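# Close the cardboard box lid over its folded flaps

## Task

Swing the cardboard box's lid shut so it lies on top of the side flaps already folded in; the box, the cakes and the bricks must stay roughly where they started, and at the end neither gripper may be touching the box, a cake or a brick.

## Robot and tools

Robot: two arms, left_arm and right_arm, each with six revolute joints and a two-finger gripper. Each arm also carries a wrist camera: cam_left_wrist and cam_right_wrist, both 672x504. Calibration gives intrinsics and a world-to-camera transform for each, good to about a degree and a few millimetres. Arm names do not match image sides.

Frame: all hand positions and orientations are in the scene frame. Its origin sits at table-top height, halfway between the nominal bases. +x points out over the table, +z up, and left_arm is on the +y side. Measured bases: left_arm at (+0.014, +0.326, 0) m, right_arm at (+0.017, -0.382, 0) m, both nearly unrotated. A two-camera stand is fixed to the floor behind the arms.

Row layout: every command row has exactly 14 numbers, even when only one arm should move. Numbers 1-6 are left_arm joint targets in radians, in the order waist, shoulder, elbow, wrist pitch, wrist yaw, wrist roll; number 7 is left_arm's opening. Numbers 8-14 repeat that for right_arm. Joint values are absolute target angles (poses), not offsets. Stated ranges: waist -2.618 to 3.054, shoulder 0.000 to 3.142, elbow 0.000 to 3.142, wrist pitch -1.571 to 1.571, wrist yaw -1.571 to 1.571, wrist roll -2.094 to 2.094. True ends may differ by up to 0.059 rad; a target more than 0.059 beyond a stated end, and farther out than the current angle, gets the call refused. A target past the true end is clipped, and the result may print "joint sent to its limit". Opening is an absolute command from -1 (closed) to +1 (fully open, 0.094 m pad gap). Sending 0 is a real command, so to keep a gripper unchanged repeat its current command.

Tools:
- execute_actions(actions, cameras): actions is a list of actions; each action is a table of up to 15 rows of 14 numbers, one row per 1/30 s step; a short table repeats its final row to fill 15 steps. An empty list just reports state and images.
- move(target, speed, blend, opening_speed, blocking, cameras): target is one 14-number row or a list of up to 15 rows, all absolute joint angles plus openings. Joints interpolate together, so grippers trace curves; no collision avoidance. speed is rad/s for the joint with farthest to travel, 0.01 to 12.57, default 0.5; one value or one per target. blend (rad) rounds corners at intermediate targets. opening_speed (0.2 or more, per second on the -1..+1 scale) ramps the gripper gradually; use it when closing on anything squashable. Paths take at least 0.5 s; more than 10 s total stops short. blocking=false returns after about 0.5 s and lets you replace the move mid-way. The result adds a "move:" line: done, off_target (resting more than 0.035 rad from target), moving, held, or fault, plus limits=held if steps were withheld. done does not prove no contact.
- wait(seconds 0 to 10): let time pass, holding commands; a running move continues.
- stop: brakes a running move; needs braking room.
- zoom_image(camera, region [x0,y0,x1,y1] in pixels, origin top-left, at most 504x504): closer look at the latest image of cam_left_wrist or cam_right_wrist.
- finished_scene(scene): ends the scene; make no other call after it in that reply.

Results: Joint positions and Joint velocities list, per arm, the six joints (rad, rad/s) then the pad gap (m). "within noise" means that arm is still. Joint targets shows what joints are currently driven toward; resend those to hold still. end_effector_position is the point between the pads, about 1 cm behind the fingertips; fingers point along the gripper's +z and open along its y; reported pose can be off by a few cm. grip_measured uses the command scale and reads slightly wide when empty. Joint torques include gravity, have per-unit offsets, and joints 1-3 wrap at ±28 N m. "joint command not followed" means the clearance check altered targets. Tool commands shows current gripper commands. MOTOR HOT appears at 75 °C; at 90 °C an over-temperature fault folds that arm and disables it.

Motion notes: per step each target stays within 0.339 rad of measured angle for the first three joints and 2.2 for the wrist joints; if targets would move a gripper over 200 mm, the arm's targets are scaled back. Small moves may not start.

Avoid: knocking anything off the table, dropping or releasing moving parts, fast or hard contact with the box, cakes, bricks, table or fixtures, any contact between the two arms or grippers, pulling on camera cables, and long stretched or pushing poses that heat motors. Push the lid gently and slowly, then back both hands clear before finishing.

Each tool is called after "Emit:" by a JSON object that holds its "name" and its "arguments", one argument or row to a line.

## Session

Emit:
{"name": "move", "arguments": {
  "target": [
    [-0.036,1.2,0.9,-0.2,0.4,0.002,-1,-0.07,1.2,0.9,-0.2,-0.4,0.056,1],
    [0.0,1.2,0.9,-0.4,1.3,0.002,-1,0.0,1.2,0.9,-0.4,-1.3,0.056,1]
  ],
  "speed": 1.2,
  "blend": [0.2,0]
}}

Scene clock: 2.63 s.
left_arm: end_effector_position=(+0.2813, +0.1528, +0.2559) grip_measured=-0.994 end_effector_quat_wxyz=(+0.319, +0.240, +0.734, -0.549) | right_arm: end_effector_position=(+0.2812, -0.1994, +0.2625) grip_measured=+1.000 end_effector_quat_wxyz=(+0.307, -0.238, +0.732, +0.559)
Joint positions: left_arm=[-0.005 1.214 0.864 -0.389 1.28 -0.01 0] | right_arm=[-0.005 1.213 0.879 -0.383 -1.283 0.059 0.094]
Joint velocities: within noise
Joint torques (N m): left_arm=[0.75 -5.34 12.01 0.75 0.6 0.04] | right_arm=[0.42 -4.3 9.22 1.17 -0.45 -0.01]
Heat: left arm: 25 °C; right arm: 27 °C.
Joint targets: left_arm=[0.000 1.200 0.900 -0.400 1.300 0.002] | right_arm=[0.000 1.200 0.900 -0.400 -1.300 0.056]
move: off_target (left_arm); left_arm: the elbow is farthest, 0.036 rad from its target
camera_calibration:
cam_left_wrist: T_world_to_cam=[[-0.713773, -0.294368, 0.635512, 0.0843465], [-0.694962, 0.41029, -0.5905, 0.320416], [-0.0869197, -0.863139, -0.497429, 0.371481], [0, 0, 0, 1]] pos_world=[0.31517, 0.214005, 0.320388]
cam_right_wrist: T_world_to_cam=[[0.691453, -0.263576, -0.672622, -0.0719977], [-0.71864, -0.346101, -0.603134, 0.335173], [-0.0738239, 0.900412, -0.428729, 0.398011], [0, 0, 0, 1]] pos_world=[0.320034, -0.261347, 0.324366]

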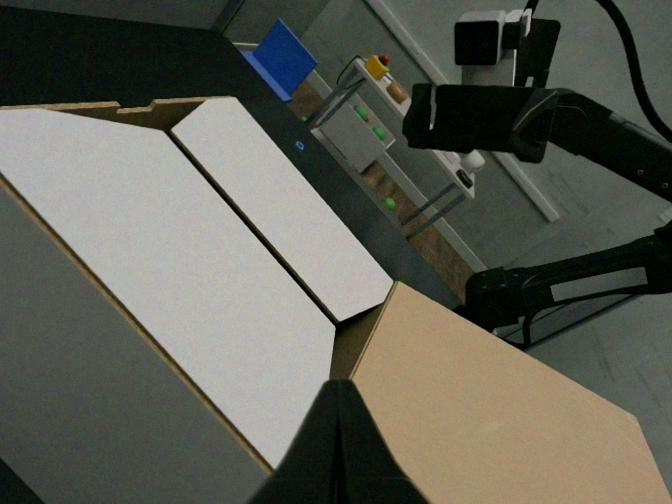

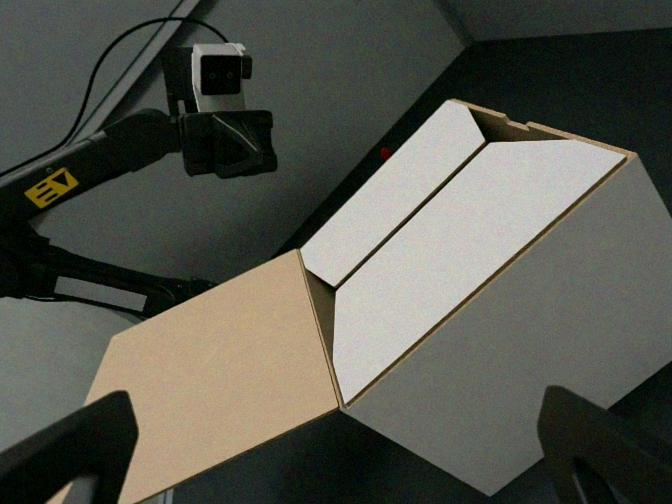

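Emit:
{"name": "move", "arguments": {
  "target": [0.2,1.2,0.9,-0.4,1.4,0.002,-1,0.548,0.592,0.289,0.303,-0.987,-1.134,-1],
  "speed": 1.2
}}

Scene clock: 43.87 s.
left_arm: end_effector_position=(+0.2986, +0.2029, +0.2676) grip_measured=-0.994 end_effector_quat_wxyz=(+0.363, +0.183, +0.728, -0.551) | right_arm: end_effector_position=(+0.1217, -0.1325, +0.2528) grip_measured=-0.994 end_effector_quat_wxyz=(+0.690, -0.690, +0.156, +0.151)
Joint positions: left_arm=[0.196 1.214 0.864 -0.39 1.38 -0.01 0] | right_arm=[0.542 0.602 0.303 0.296 -0.984 -1.135 0]
Joint velocities: within noise
Joint torques (N m): left_arm=[0.2 -5.41 11.92 0.7 0.6 0.1] | right_arm=[0.51 0.2 6.43 1.79 0.01 0.01]
Heat: left arm: 30 °C; right arm: 32 °C.
Joint targets: left_arm=[0.200 1.200 0.900 -0.400 1.400 0.002] | right_arm=[0.548 0.592 0.289 0.303 -0.987 -1.134]
move: off_target (left_arm); left_arm: the elbow is farthest, 0.036 rad from its target
camera_calibration:
cam_left_wrist: T_world_to_cam=[[-0.677112, -0.33937, 0.652953, 0.0975692], [-0.735362, 0.278768, -0.617682, 0.364889], [0.0276004, -0.898397, -0.438317, 0.379246], [0, 0, 0, 1]] pos_world=[0.323923, 0.272106, 0.327907]
cam_right_wrist: T_world_to_cam=[[0.424442, -0.00408581, 0.905446, -0.28262], [0.84394, -0.360511, -0.397237, -0.00621183], [0.328046, 0.932746, -0.149568, 0.206715], [0, 0, 0, 1]] pos_world=[0.0573862, -0.196207, 0.284348]

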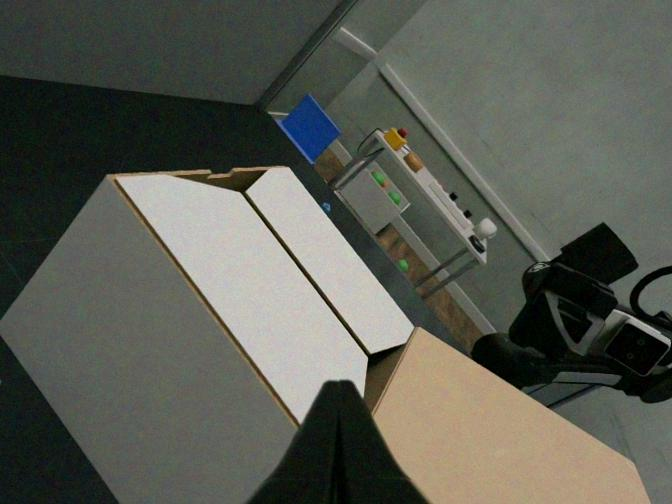

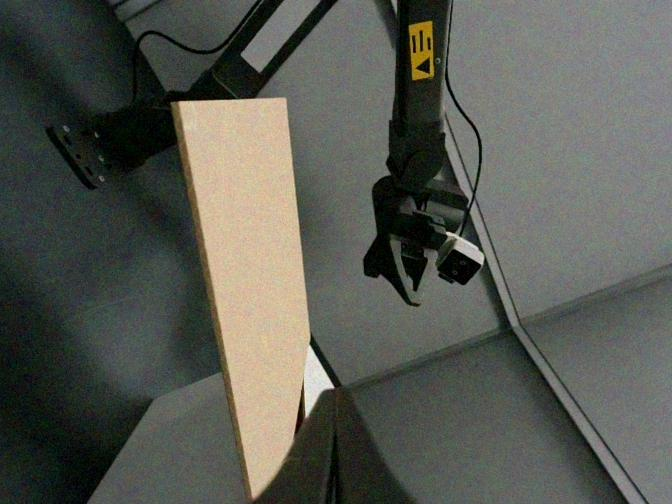

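Emit:
{"name": "move", "arguments": {
  "target": [
    [0.2,1.2,0.9,-0.4,1.4,0.002,-1,0.856,0.858,0.07,0.79,-0.679,-1.2,-1],
    [0.2,1.2,0.9,-0.4,1.4,0.002,-1,1.051,1.2415,0.2,1.045,-0.484,-1.2,-1]
  ],
  "speed": [0.8,0.6],
  "blend": [0.03,0]
}}

Scene clock: 70.47 s.
left_arm: end_effector_position=(+0.2985, +0.2028, +0.2677) grip_measured=-0.994 end_effector_quat_wxyz=(+0.363, +0.183, +0.728, -0.551) | right_arm: end_effector_position=(+0.0992, -0.0455, +0.1787) grip_measured=-0.994 end_effector_quat_wxyz=(+0.688, -0.702, +0.135, +0.129)
Joint positions: left_arm=[0.196 1.214 0.864 -0.39 1.38 -0.01 0] | right_arm=[1.045 1.236 0.179 1.033 -0.485 -1.207 0]
Joint velocities: within noise
Joint torques (N m): left_arm=[0.54 -5.35 12.25 0.74 0.59 0.09] | right_arm=[0.57 -1.81 8.05 2.08 0.02 0.05]
Heat: left arm: 31 °C; right arm: 31 °C.
Joint targets: left_arm=[0.200 1.200 0.900 -0.400 1.400 0.002] | right_arm=[1.051 1.242 0.200 1.045 -0.484 -1.200]
move: off_target (left_arm); left_arm: the elbow is farthest, 0.036 rad from its target
camera_calibration:
cam_left_wrist: T_world_to_cam=[[-0.677245, -0.338993, 0.653011, 0.0974228], [-0.735251, 0.278885, -0.617762, 0.364773], [0.0273019, -0.898503, -0.438118, 0.379309], [0, 0, 0, 1]] pos_world=[0.323823, 0.272106, 0.327907]
cam_right_wrist: T_world_to_cam=[[0.366525, 0.0155342, 0.930278, -0.203483], [0.868626, -0.363989, -0.336156, 0.00118183], [0.333389, 0.931274, -0.146905, 0.120697], [0, 0, 0, 1]] pos_world=[0.0333161, -0.108811, 0.207424]

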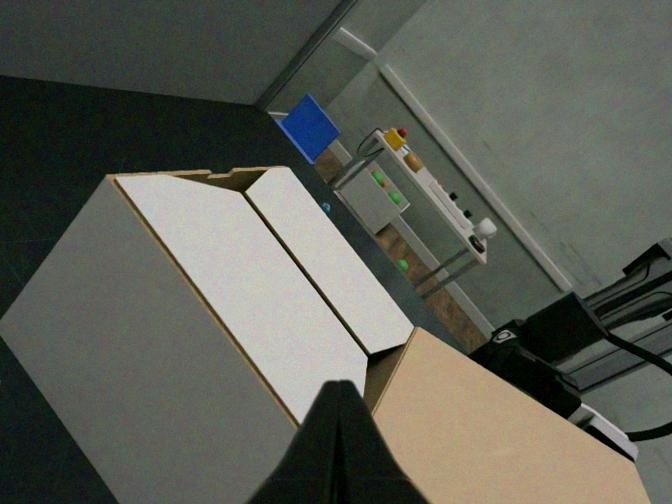

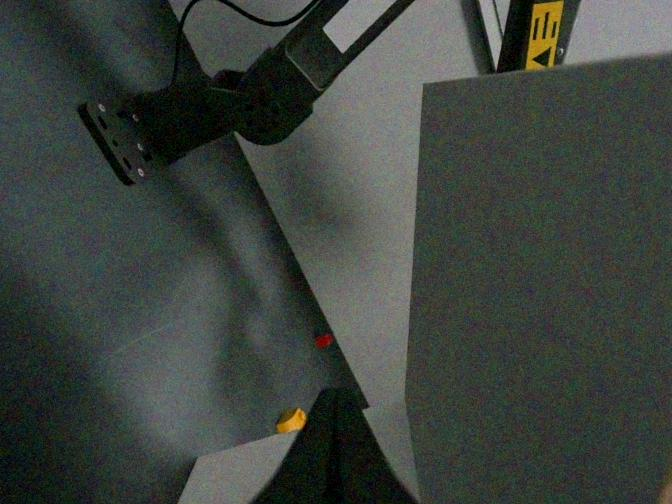

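Emit:
{"name": "move", "arguments": {
  "target": [
    [0.2,1.2,0.9,-0.4,1.4,0.002,-1,0.985,1.0,0.369,0.641,-0.549,-1.05,-1],
    [0.2,1.2,0.9,-0.4,1.4,0.002,-1,0.764,1.0856,0.637,0.459,-0.771,-0.524,-1],
    [0.2,1.2,0.9,-0.4,1.4,0.002,-1,0.564,1.322,0.864,0.468,-0.971,0,-1],
    [0.2,1.2,0.9,-0.4,1.4,0.002,-1,0.4375,1.602,1.028,0.584,-1.097,0.5,-1],
    [0.2,1.2,0.9,-0.4,1.4,0.002,-1,0.358,1.865,1.098,0.777,-1.177,0.9,-1]
  ],
  "speed": [0.25,0.5,0.5,0.5,0.4],
  "blend": [0.05,0.08,0.08,0.08,0]
}}

Scene clock: 80.43 s.
left_arm: end_effector_position=(+0.2985, +0.2028, +0.2677) grip_measured=-0.994 end_effector_quat_wxyz=(+0.363, +0.183, +0.728, -0.552) | right_arm: end_effector_position=(+0.3662, -0.0532, +0.2395) grip_measured=-0.994 end_effector_quat_wxyz=(+0.224, -0.226, +0.673, +0.667)
Joint positions: left_arm=[0.196 1.214 0.864 -0.39 1.38 -0.01 0] | right_arm=[0.362 1.852 1.072 0.758 -1.173 0.903 0]
Joint velocities: within noise
Joint torques (N m): left_arm=[0.43 -5.48 12.27 0.78 0.61 0.11] | right_arm=[-0.25 -7.56 9.2 1.8 0.01 0.01]
Heat: left arm: 31 °C; right arm: 32 °C.
Joint targets: left_arm=[0.200 1.200 0.900 -0.400 1.400 0.002] | right_arm=[0.358 1.865 1.098 0.777 -1.177 0.900]
move: off_target (left_arm); left_arm: the elbow is farthest, 0.036 rad from its target
camera_calibration:
cam_left_wrist: T_world_to_cam=[[-0.677351, -0.338686, 0.65306, 0.0973236], [-0.735161, 0.278925, -0.617851, 0.36479], [0.027103, -0.898606, -0.437918, 0.379247], [0, 0, 0, 1]] pos_world=[0.323823, 0.272007, 0.327907]
cam_right_wrist: T_world_to_cam=[[0.603287, -0.0088818, -0.797475, -0.0320011], [-0.746367, -0.35865, -0.56063, 0.432399], [-0.281035, 0.93343, -0.222998, 0.291184], [0, 0, 0, 1]] pos_world=[0.423868, -0.117004, 0.281829]

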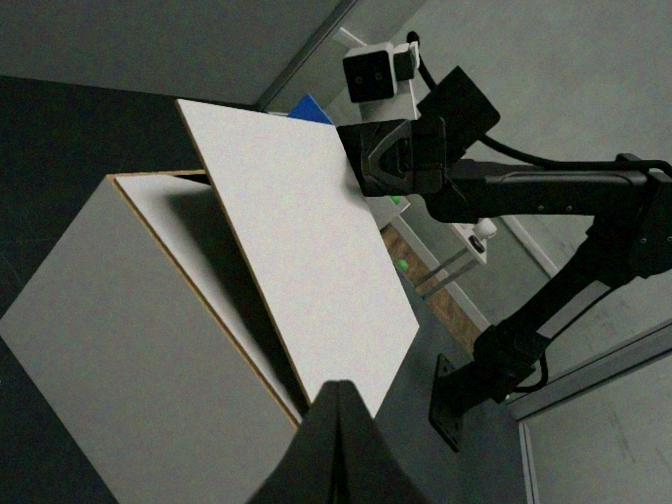

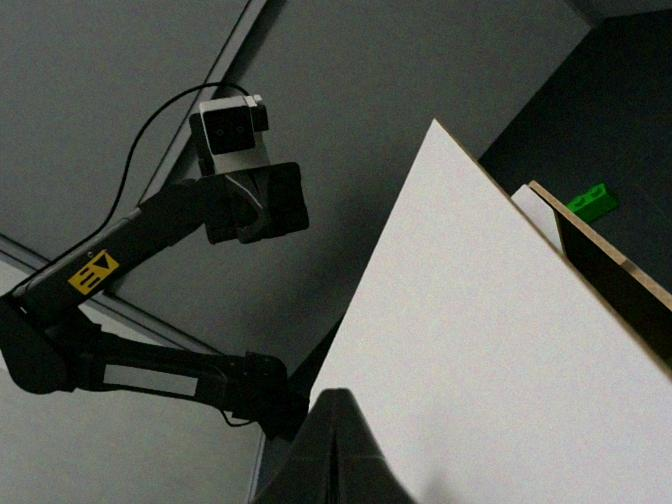

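Emit:
{"name": "move", "arguments": {
  "target": [0.2,1.2,0.9,-0.4,1.4,0.002,-1,0.328,2.0084,1.08,0.93,-1.207,0.9,-1],
  "speed": 0.15
}}

Scene clock: 84.17 s.
left_arm: end_effector_position=(+0.2985, +0.2028, +0.2677) grip_measured=-0.994 end_effector_quat_wxyz=(+0.363, +0.183, +0.728, -0.552) | right_arm: end_effector_position=(+0.3835, -0.0581, +0.2001) grip_measured=-0.994 end_effector_quat_wxyz=(+0.228, -0.230, +0.670, +0.668)
Joint positions: left_arm=[0.196 1.214 0.864 -0.39 1.38 -0.01 0] | right_arm=[0.333 1.991 1.072 0.911 -1.203 0.904 0]
Joint velocities: within noise
Joint torques (N m): left_arm=[0.47 -5.05 12.21 0.68 0.64 0.11] | right_arm=[-0.49 -7.73 7.02 1.79 0.02 -0.03]
Heat: left arm: 31 °C; right arm: 32 °C.
Joint targets: left_arm=[0.200 1.200 0.900 -0.400 1.400 0.002] | right_arm=[0.328 2.008 1.080 0.930 -1.207 0.900]
move: off_target (left_arm); left_arm: the elbow is farthest, 0.036 rad from its target
camera_calibration:
cam_left_wrist: T_world_to_cam=[[-0.677351, -0.338686, 0.65306, 0.0973236], [-0.735161, 0.278925, -0.617851, 0.36479], [0.027103, -0.898606, -0.437918, 0.379247], [0, 0, 0, 1]] pos_world=[0.323823, 0.272007, 0.327907]
cam_right_wrist: T_world_to_cam=[[0.612059, -0.00350271, -0.790804, -0.0783444], [-0.739573, -0.356633, -0.570828, 0.420972], [-0.280027, 0.934238, -0.220871, 0.290995], [0, 0, 0, 1]] pos_world=[0.440778, -0.122001, 0.24262]

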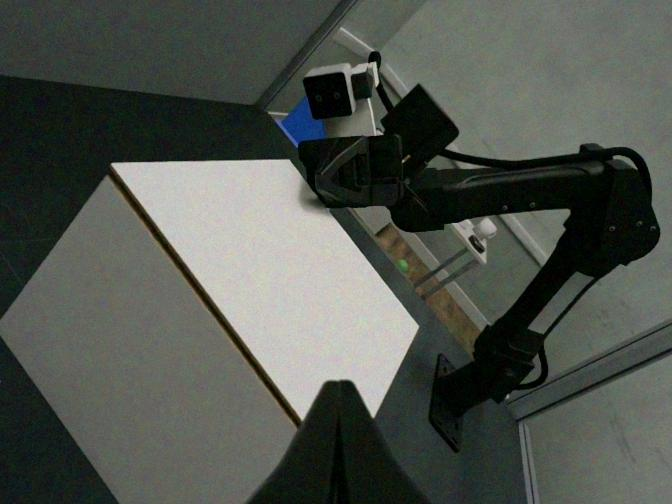

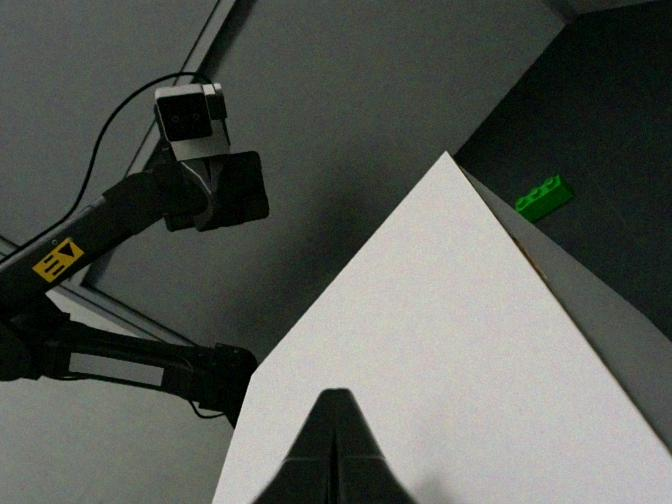

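Emit:
{"name": "move", "arguments": {
  "target": [0.2,1.2,0.9,-0.4,1.4,0.002,-1,0.328,2.055,1.05,1.005,-1.207,0.9,-1],
  "speed": 0.12
}}

Scene clock: 87.67 s.
left_arm: end_effector_position=(+0.2985, +0.2028, +0.2677) grip_measured=-0.994 end_effector_quat_wxyz=(+0.363, +0.183, +0.728, -0.552) | right_arm: end_effector_position=(+0.3827, -0.0578, +0.1985) grip_measured=-0.994 end_effector_quat_wxyz=(+0.245, -0.250, +0.654, +0.671)
Joint positions: left_arm=[0.196 1.214 0.864 -0.39 1.38 -0.01 0] | right_arm=[0.332 2.022 1.067 1.012 -1.216 0.908 0]
Joint velocities: within noise
Joint torques (N m): left_arm=[0.25 -5.2 12.25 0.73 0.56 0.04] | right_arm=[-0.29 -6.95 4.71 1.45 0.17 -0.09]
Heat: left arm: 31 °C; right arm: 32 °C.
Joint targets: left_arm=[0.200 1.200 0.900 -0.400 1.400 0.002] | right_arm=[0.328 2.055 1.050 1.005 -1.207 0.900]
move: off_target (left_arm); left_arm: the elbow is farthest, 0.036 rad from its target
camera_calibration:
cam_left_wrist: T_world_to_cam=[[-0.677351, -0.338686, 0.65306, 0.0973236], [-0.735161, 0.278925, -0.617851, 0.36479], [0.027103, -0.898606, -0.437918, 0.379247], [0, 0, 0, 1]] pos_world=[0.323823, 0.272007, 0.327907]
cam_right_wrist: T_world_to_cam=[[0.656077, 0.0225683, -0.754356, -0.101609], [-0.701087, -0.351767, -0.620272, 0.415005], [-0.279356, 0.935816, -0.214964, 0.288912], [0, 0, 0, 1]] pos_world=[0.438327, -0.122091, 0.242872]

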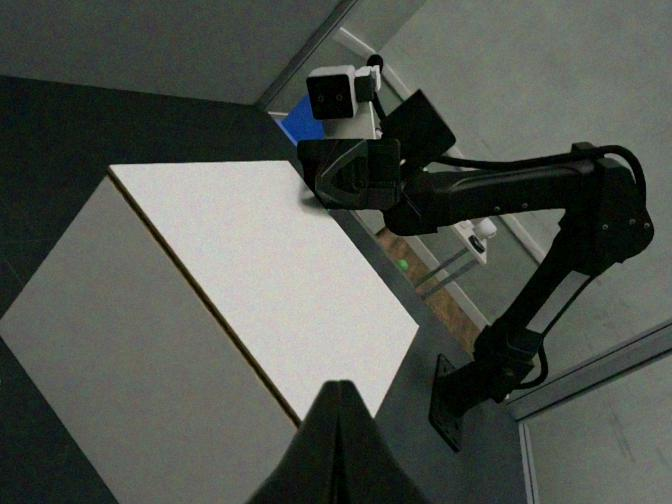

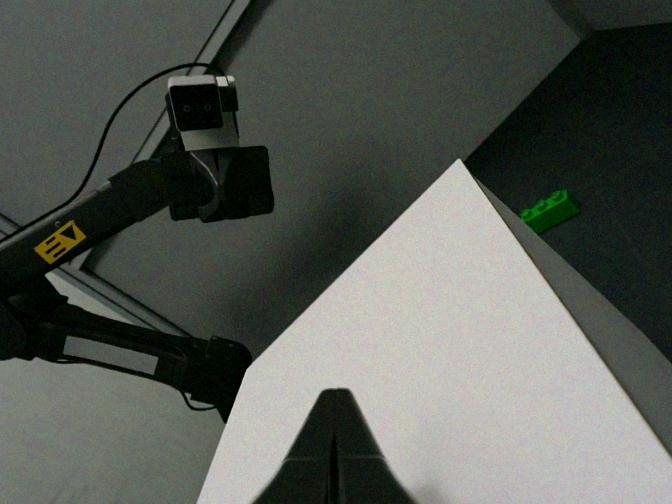

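Emit:
{"name": "move", "arguments": {
  "target": [
    [0.2,1.2,0.9,-0.4,1.4,0.002,-1,0.34,1.8,1.12,0.72,-1.207,0.9,-1],
    [0.2,1.2,0.9,-0.4,1.4,0.002,-1,0.1,1.7,1.1,0.65,-1.3,0.5,-1]
  ],
  "speed": [0.4,0.6],
  "blend": [0.05,0]
}}

Scene clock: 92.50 s.
left_arm: end_effector_position=(+0.2985, +0.2028, +0.2677) grip_measured=-0.994 end_effector_quat_wxyz=(+0.363, +0.183, +0.728, -0.552) | right_arm: end_effector_position=(+0.4021, -0.1524, +0.2889) grip_measured=-0.994 end_effector_quat_wxyz=(+0.410, -0.323, +0.625, +0.581)
Joint positions: left_arm=[0.196 1.214 0.864 -0.39 1.38 -0.01 0] | right_arm=[0.1 1.724 1.097 0.666 -1.296 0.517 0]
Joint velocities: within noise
Joint torques (N m): left_arm=[0.34 -5.11 12.01 0.74 0.68 0.14] | right_arm=[-0.29 -9.51 7.39 1.31 0.06 -0.15]
Heat: left arm: 31 °C; right arm: 31 °C.
Joint targets: left_arm=[0.200 1.200 0.900 -0.400 1.400 0.002] | right_arm=[0.100 1.700 1.100 0.650 -1.300 0.500]
move: off_target (left_arm); left_arm: the elbow is farthest, 0.036 rad from its target
camera_calibration:
cam_left_wrist: T_world_to_cam=[[-0.677351, -0.338686, 0.65306, 0.0973236], [-0.735161, 0.278925, -0.617851, 0.36479], [0.027103, -0.898606, -0.437918, 0.379247], [0, 0, 0, 1]] pos_world=[0.323823, 0.272007, 0.327907]
cam_right_wrist: T_world_to_cam=[[0.878948, -0.11897, -0.461841, -0.239737], [-0.475895, -0.282169, -0.833009, 0.432736], [-0.0312144, 0.95196, -0.304629, 0.330883], [0, 0, 0, 1]] pos_world=[0.426982, -0.221404, 0.350549]

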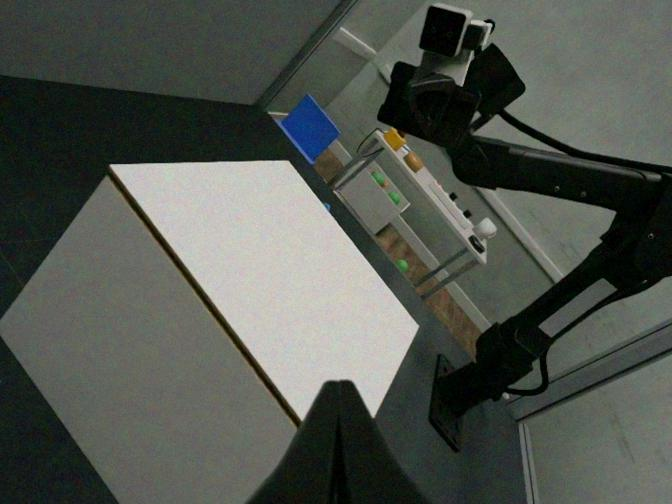

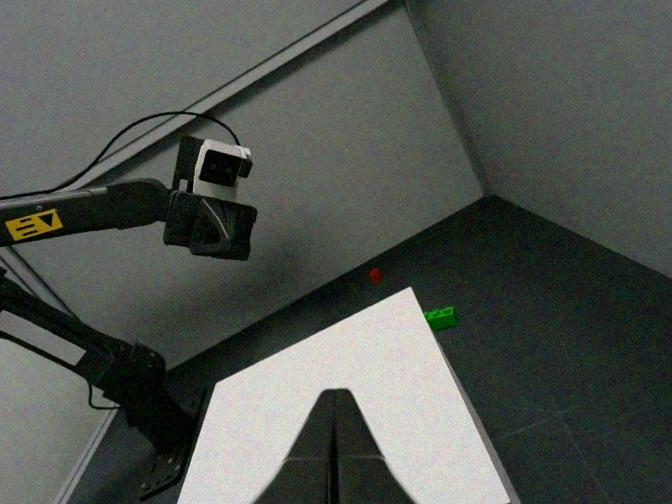

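Emit:
{"name": "finished_scene", "arguments": {
  "scene": 2
}}

The scene is finished: the task was done.


## Next scene

The same job, from a new start.

Emit:
{"name": "move", "arguments": {
  "target": [
    [0.1,1.2,0.9,-0.2,0.4,0.002,-1,-0.07,1.2,0.9,-0.2,-0.4,0.056,-1],
    [0.2,1.2,0.9,-0.4,1.4,0.002,-1,0.0,1.2,0.9,-0.4,-1.3,0.056,-1]
  ],
  "speed": 1.2,
  "blend": [0.2,0]
}}

Scene clock: 2.77 s.
left_arm: end_effector_position=(+0.2959, +0.2019, +0.2715) grip_measured=-0.994 end_effector_quat_wxyz=(+0.369, +0.190, +0.726, -0.549) | right_arm: end_effector_position=(+0.2777, -0.1996, +0.2644) grip_measured=-0.994 end_effector_quat_wxyz=(+0.307, -0.236, +0.733, +0.560)
Joint positions: left_arm=[0.194 1.197 0.861 -0.385 1.38 -0.011 0] | right_arm=[-0.005 1.195 0.872 -0.384 -1.282 0.072 0]
Joint velocities: within noise
Joint torques (N m): left_arm=[0.7 -3.9 12.77 0.73 0.64 0.08] | right_arm=[0.42 -2.58 9.7 1.2 -0.41 -0.14]
Heat: left arm: 25 °C; right arm: 27 °C.
Joint targets: left_arm=[0.200 1.200 0.900 -0.400 1.400 0.002] | right_arm=[0.000 1.200 0.900 -0.400 -1.300 0.056]
move: off_target (left_arm); left_arm: the elbow is farthest, 0.039 rad from its target
camera_calibration:
cam_left_wrist: T_world_to_cam=[[-0.690207, -0.340016, 0.638751, 0.100762], [-0.722801, 0.282186, -0.630816, 0.364616], [0.0342406, -0.897084, -0.440531, 0.378492], [0, 0, 0, 1]] pos_world=[0.320132, 0.27091, 0.332381]
cam_right_wrist: T_world_to_cam=[[0.688355, -0.264189, -0.675553, -0.0669205], [-0.721746, -0.342483, -0.601488, 0.334918], [-0.0724592, 0.901615, -0.426427, 0.398026], [0, 0, 0, 1]] pos_world=[0.316632, -0.261842, 0.32597]

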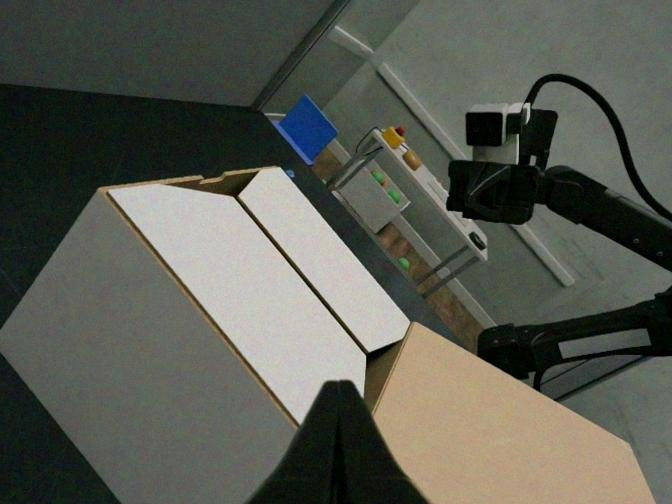

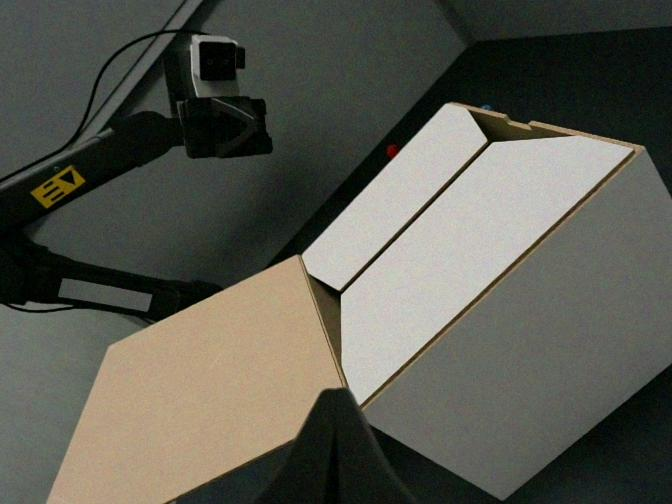

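Emit:
{"name": "move", "arguments": {
  "target": [
    [0.2,1.2,0.9,-0.4,1.4,0.002,-1,0.533,0.592,0.289,0.303,-1.002,-1.134,-1],
    [0.2,1.2,0.9,-0.4,1.4,0.002,-1,0.841,0.858,0.07,0.79,-0.694,-1.2,-1]
  ],
  "speed": [1.2,0.8],
  "blend": [0.03,0]
}}

Scene clock: 13.73 s.
left_arm: end_effector_position=(+0.2957, +0.2019, +0.2715) grip_measured=-0.994 end_effector_quat_wxyz=(+0.369, +0.190, +0.725, -0.549) | right_arm: end_effector_position=(+0.1032, -0.0981, +0.1897) grip_measured=-0.994 end_effector_quat_wxyz=(+0.697, -0.694, +0.129, +0.126)
Joint positions: left_arm=[0.194 1.197 0.861 -0.385 1.381 -0.011 0] | right_arm=[0.835 0.858 0.08 0.781 -0.694 -1.205 0]
Joint velocities: within noise
Joint torques (N m): left_arm=[0.49 -4.04 12.64 0.74 0.65 0.08] | right_arm=[0.58 -0.18 5.98 1.95 0.09 0.06]
Heat: left arm: 29 °C; right arm: 29 °C.
Joint targets: left_arm=[0.200 1.200 0.900 -0.400 1.400 0.002] | right_arm=[0.841 0.858 0.070 0.790 -0.694 -1.200]
move: off_target (left_arm); left_arm: the elbow is farthest, 0.039 rad from its target
camera_calibration:
cam_left_wrist: T_world_to_cam=[[-0.690235, -0.339267, 0.639119, 0.100279], [-0.722803, 0.282216, -0.630801, 0.364622], [0.0336399, -0.897358, -0.440019, 0.378546], [0, 0, 0, 1]] pos_world=[0.320032, 0.270811, 0.332482]
cam_right_wrist: T_world_to_cam=[[0.355725, -0.00634954, 0.934569, -0.216267], [0.872248, -0.35685, -0.334428, -0.0176935], [0.335624, 0.93414, -0.121402, 0.165194], [0, 0, 0, 1]] pos_world=[0.0369218, -0.162001, 0.216255]

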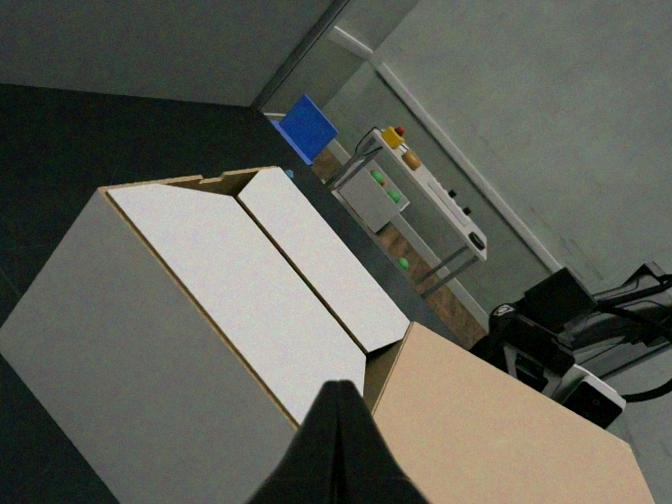

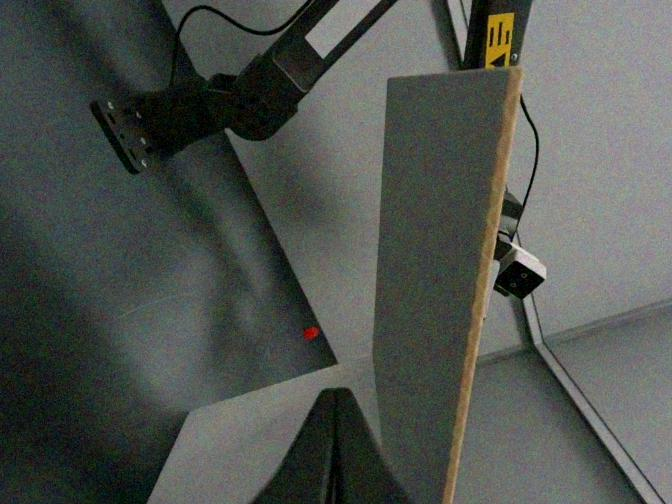

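Emit:
{"name": "move", "arguments": {
  "target": [
    [0.2,1.2,0.9,-0.4,1.4,0.002,-1,1.036,1.2415,0.2,1.045,-0.499,-1.2,-1],
    [0.2,1.2,0.9,-0.4,1.4,0.002,-1,0.97,1.0,0.369,0.641,-0.564,-1.05,-1],
    [0.2,1.2,0.9,-0.4,1.4,0.002,-1,0.749,1.0856,0.637,0.459,-0.786,-0.524,-1],
    [0.2,1.2,0.9,-0.4,1.4,0.002,-1,0.549,1.322,0.864,0.468,-0.986,0,-1],
    [0.2,1.2,0.9,-0.4,1.4,0.002,-1,0.4225,1.602,1.028,0.584,-1.112,0.5,-1],
    [0.2,1.2,0.9,-0.4,1.4,0.002,-1,0.344,1.865,1.098,0.777,-1.192,0.9,-1]
  ],
  "speed": [0.6,0.27,0.5,0.5,0.5,0.4],
  "blend": [0,0.05,0.08,0.08,0.08,0]
}}

Scene clock: 27.13 s.
left_arm: end_effector_position=(+0.2957, +0.2019, +0.2715) grip_measured=-0.994 end_effector_quat_wxyz=(+0.369, +0.190, +0.725, -0.549) | right_arm: end_effector_position=(+0.3682, -0.0580, +0.2393) grip_measured=-0.994 end_effector_quat_wxyz=(+0.223, -0.226, +0.673, +0.668)
Joint positions: left_arm=[0.194 1.197 0.861 -0.385 1.381 -0.011 0] | right_arm=[0.348 1.852 1.072 0.758 -1.187 0.903 0]
Joint velocities: within noise
Joint torques (N m): left_arm=[0.49 -4.03 12.85 0.72 0.61 0.17] | right_arm=[-0.23 -7.43 8.91 1.8 0.01 -0.04]
Heat: left arm: 32 °C; right arm: 29 °C.
Joint targets: left_arm=[0.200 1.200 0.900 -0.400 1.400 0.002] | right_arm=[0.344 1.865 1.098 0.777 -1.192 0.900]
move: off_target (left_arm); left_arm: the elbow is farthest, 0.039 rad from its target
camera_calibration:
cam_left_wrist: T_world_to_cam=[[-0.690003, -0.339179, 0.639417, 0.100145], [-0.723034, 0.282181, -0.630552, 0.36456], [0.0334386, -0.897403, -0.439943, 0.378554], [0, 0, 0, 1]] pos_world=[0.320031, 0.270811, 0.332382]
cam_right_wrist: T_world_to_cam=[[0.602886, -0.00814606, -0.797786, -0.0331404], [-0.746383, -0.359017, -0.560375, 0.431892], [-0.281854, 0.933296, -0.222526, 0.29636], [0, 0, 0, 1]] pos_world=[0.425867, -0.121805, 0.28153]

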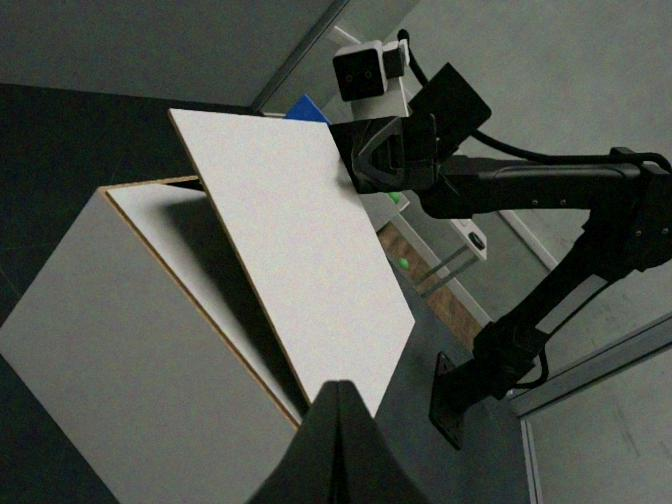

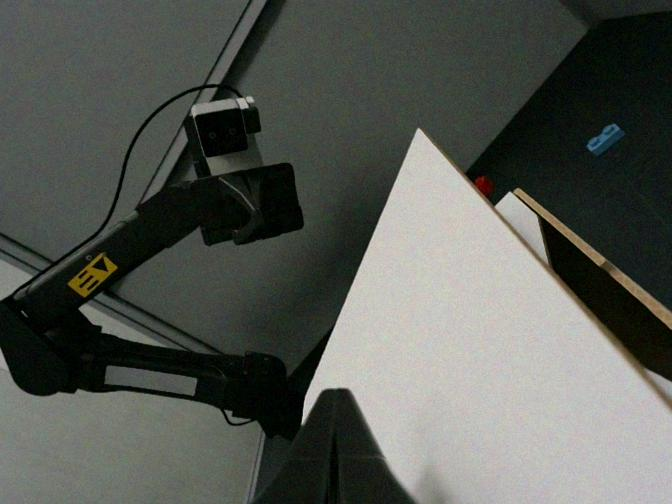

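Emit:
{"name": "move", "arguments": {
  "target": [
    [0.2,1.2,0.9,-0.4,1.4,0.002,-1,0.314,2.0084,1.08,0.93,-1.222,0.9,-1],
    [0.2,1.2,0.9,-0.4,1.4,0.002,-1,0.314,2.055,1.05,1.005,-1.222,0.9,-1]
  ],
  "speed": [0.17,0.12]
}}

Scene clock: 31.67 s.
left_arm: end_effector_position=(+0.2957, +0.2019, +0.2715) grip_measured=-0.994 end_effector_quat_wxyz=(+0.369, +0.190, +0.725, -0.549) | right_arm: end_effector_position=(+0.3852, -0.0627, +0.1963) grip_measured=-0.994 end_effector_quat_wxyz=(+0.244, -0.248, +0.656, +0.670)
Joint positions: left_arm=[0.194 1.197 0.861 -0.385 1.381 -0.011 0] | right_arm=[0.319 2.025 1.066 1.009 -1.227 0.907 0]
Joint velocities: within noise
Joint torques (N m): left_arm=[0.46 -3.93 12.57 0.73 0.67 0.18] | right_arm=[-0.4 -7.15 4.49 1.49 0.11 -0.03]
Heat: left arm: 33 °C; right arm: 30 °C.
Joint targets: left_arm=[0.200 1.200 0.900 -0.400 1.400 0.002] | right_arm=[0.314 2.055 1.050 1.005 -1.222 0.900]
move: off_target (left_arm); left_arm: the elbow is farthest, 0.039 rad from its target
camera_calibration:
cam_left_wrist: T_world_to_cam=[[-0.690003, -0.339179, 0.639417, 0.100145], [-0.723034, 0.282181, -0.630552, 0.36456], [0.0334386, -0.897403, -0.439943, 0.378554], [0, 0, 0, 1]] pos_world=[0.320031, 0.270811, 0.332382]
cam_right_wrist: T_world_to_cam=[[0.652289, 0.0188089, -0.757737, -0.102863], [-0.705007, -0.352074, -0.615637, 0.41418], [-0.278359, 0.935783, -0.216394, 0.293603], [0, 0, 0, 1]] pos_world=[0.440824, -0.126992, 0.240575]

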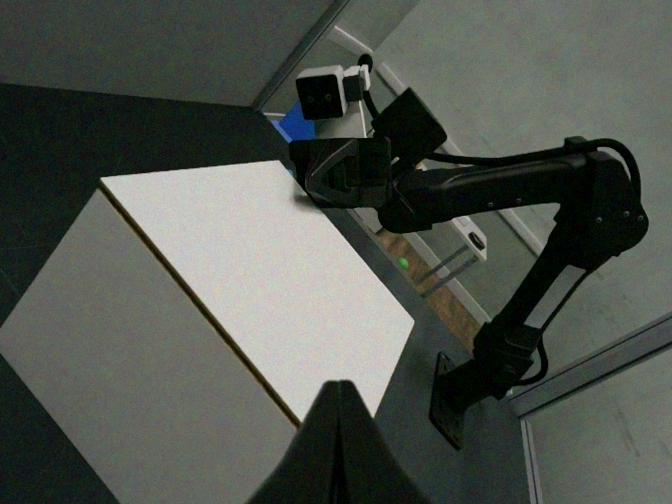

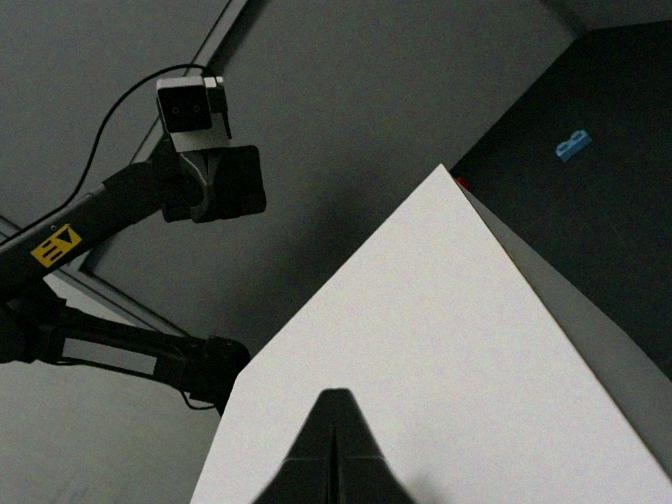

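Closed. Back off.

Emit:
{"name": "move", "arguments": {
  "target": [
    [0.2,1.2,0.9,-0.4,1.4,0.002,-1,0.325,1.8,1.12,0.72,-1.22,0.9,-1],
    [0.2,1.2,0.9,-0.4,1.4,0.002,-1,0.1,1.7,1.1,0.65,-1.3,0.5,-1]
  ],
  "speed": [0.4,0.6],
  "blend": [0.05,0]
}}

Scene clock: 35.70 s.
left_arm: end_effector_position=(+0.2957, +0.2019, +0.2715) grip_measured=-0.994 end_effector_quat_wxyz=(+0.369, +0.190, +0.725, -0.549) | right_arm: end_effector_position=(+0.4020, -0.1523, +0.2886) grip_measured=-0.994 end_effector_quat_wxyz=(+0.409, -0.322, +0.626, +0.581)
Joint positions: left_arm=[0.194 1.197 0.861 -0.385 1.381 -0.011 0] | right_arm=[0.101 1.724 1.097 0.664 -1.295 0.517 0]
Joint velocities: within noise
Joint torques (N m): left_arm=[0.44 -3.99 12.67 0.67 0.66 0.15] | right_arm=[0.01 -9.44 7.31 1.37 -0.02 -0.14]
Heat: left arm: 33 °C; right arm: 29 °C.
Joint targets: left_arm=[0.200 1.200 0.900 -0.400 1.400 0.002] | right_arm=[0.100 1.700 1.100 0.650 -1.300 0.500]
move: off_target (left_arm); left_arm: the elbow is farthest, 0.039 rad from its target
camera_calibration:
cam_left_wrist: T_world_to_cam=[[-0.690003, -0.339179, 0.639417, 0.100145], [-0.723034, 0.282181, -0.630552, 0.36456], [0.0334386, -0.897403, -0.439943, 0.378554], [0, 0, 0, 1]] pos_world=[0.320031, 0.270811, 0.332382]
cam_right_wrist: T_world_to_cam=[[0.877834, -0.119483, -0.463823, -0.238881], [-0.477928, -0.28221, -0.831831, 0.433036], [-0.031506, 0.951883, -0.304837, 0.330785], [0, 0, 0, 1]] pos_world=[0.427079, -0.221204, 0.35025]

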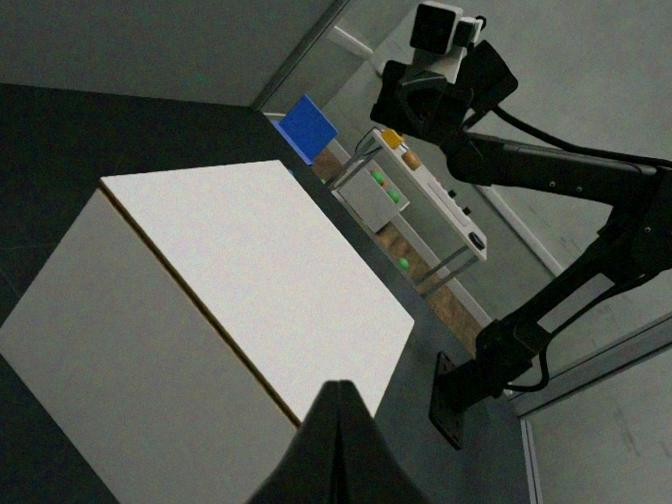

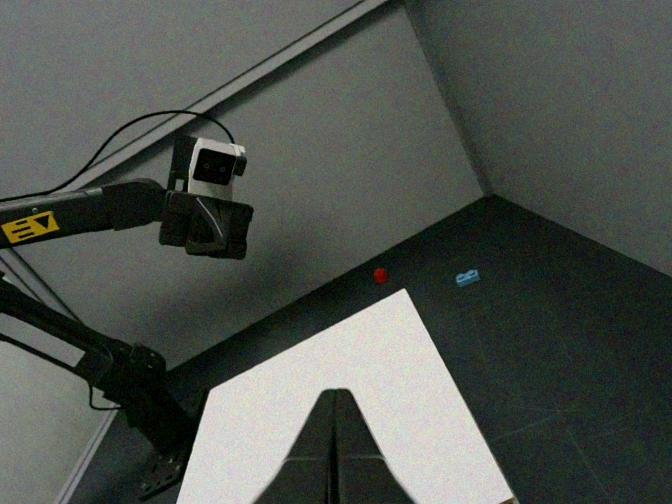

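Emit:
{"name": "finished_scene", "arguments": {
  "scene": 3
}}

The scene is finished: the task was done.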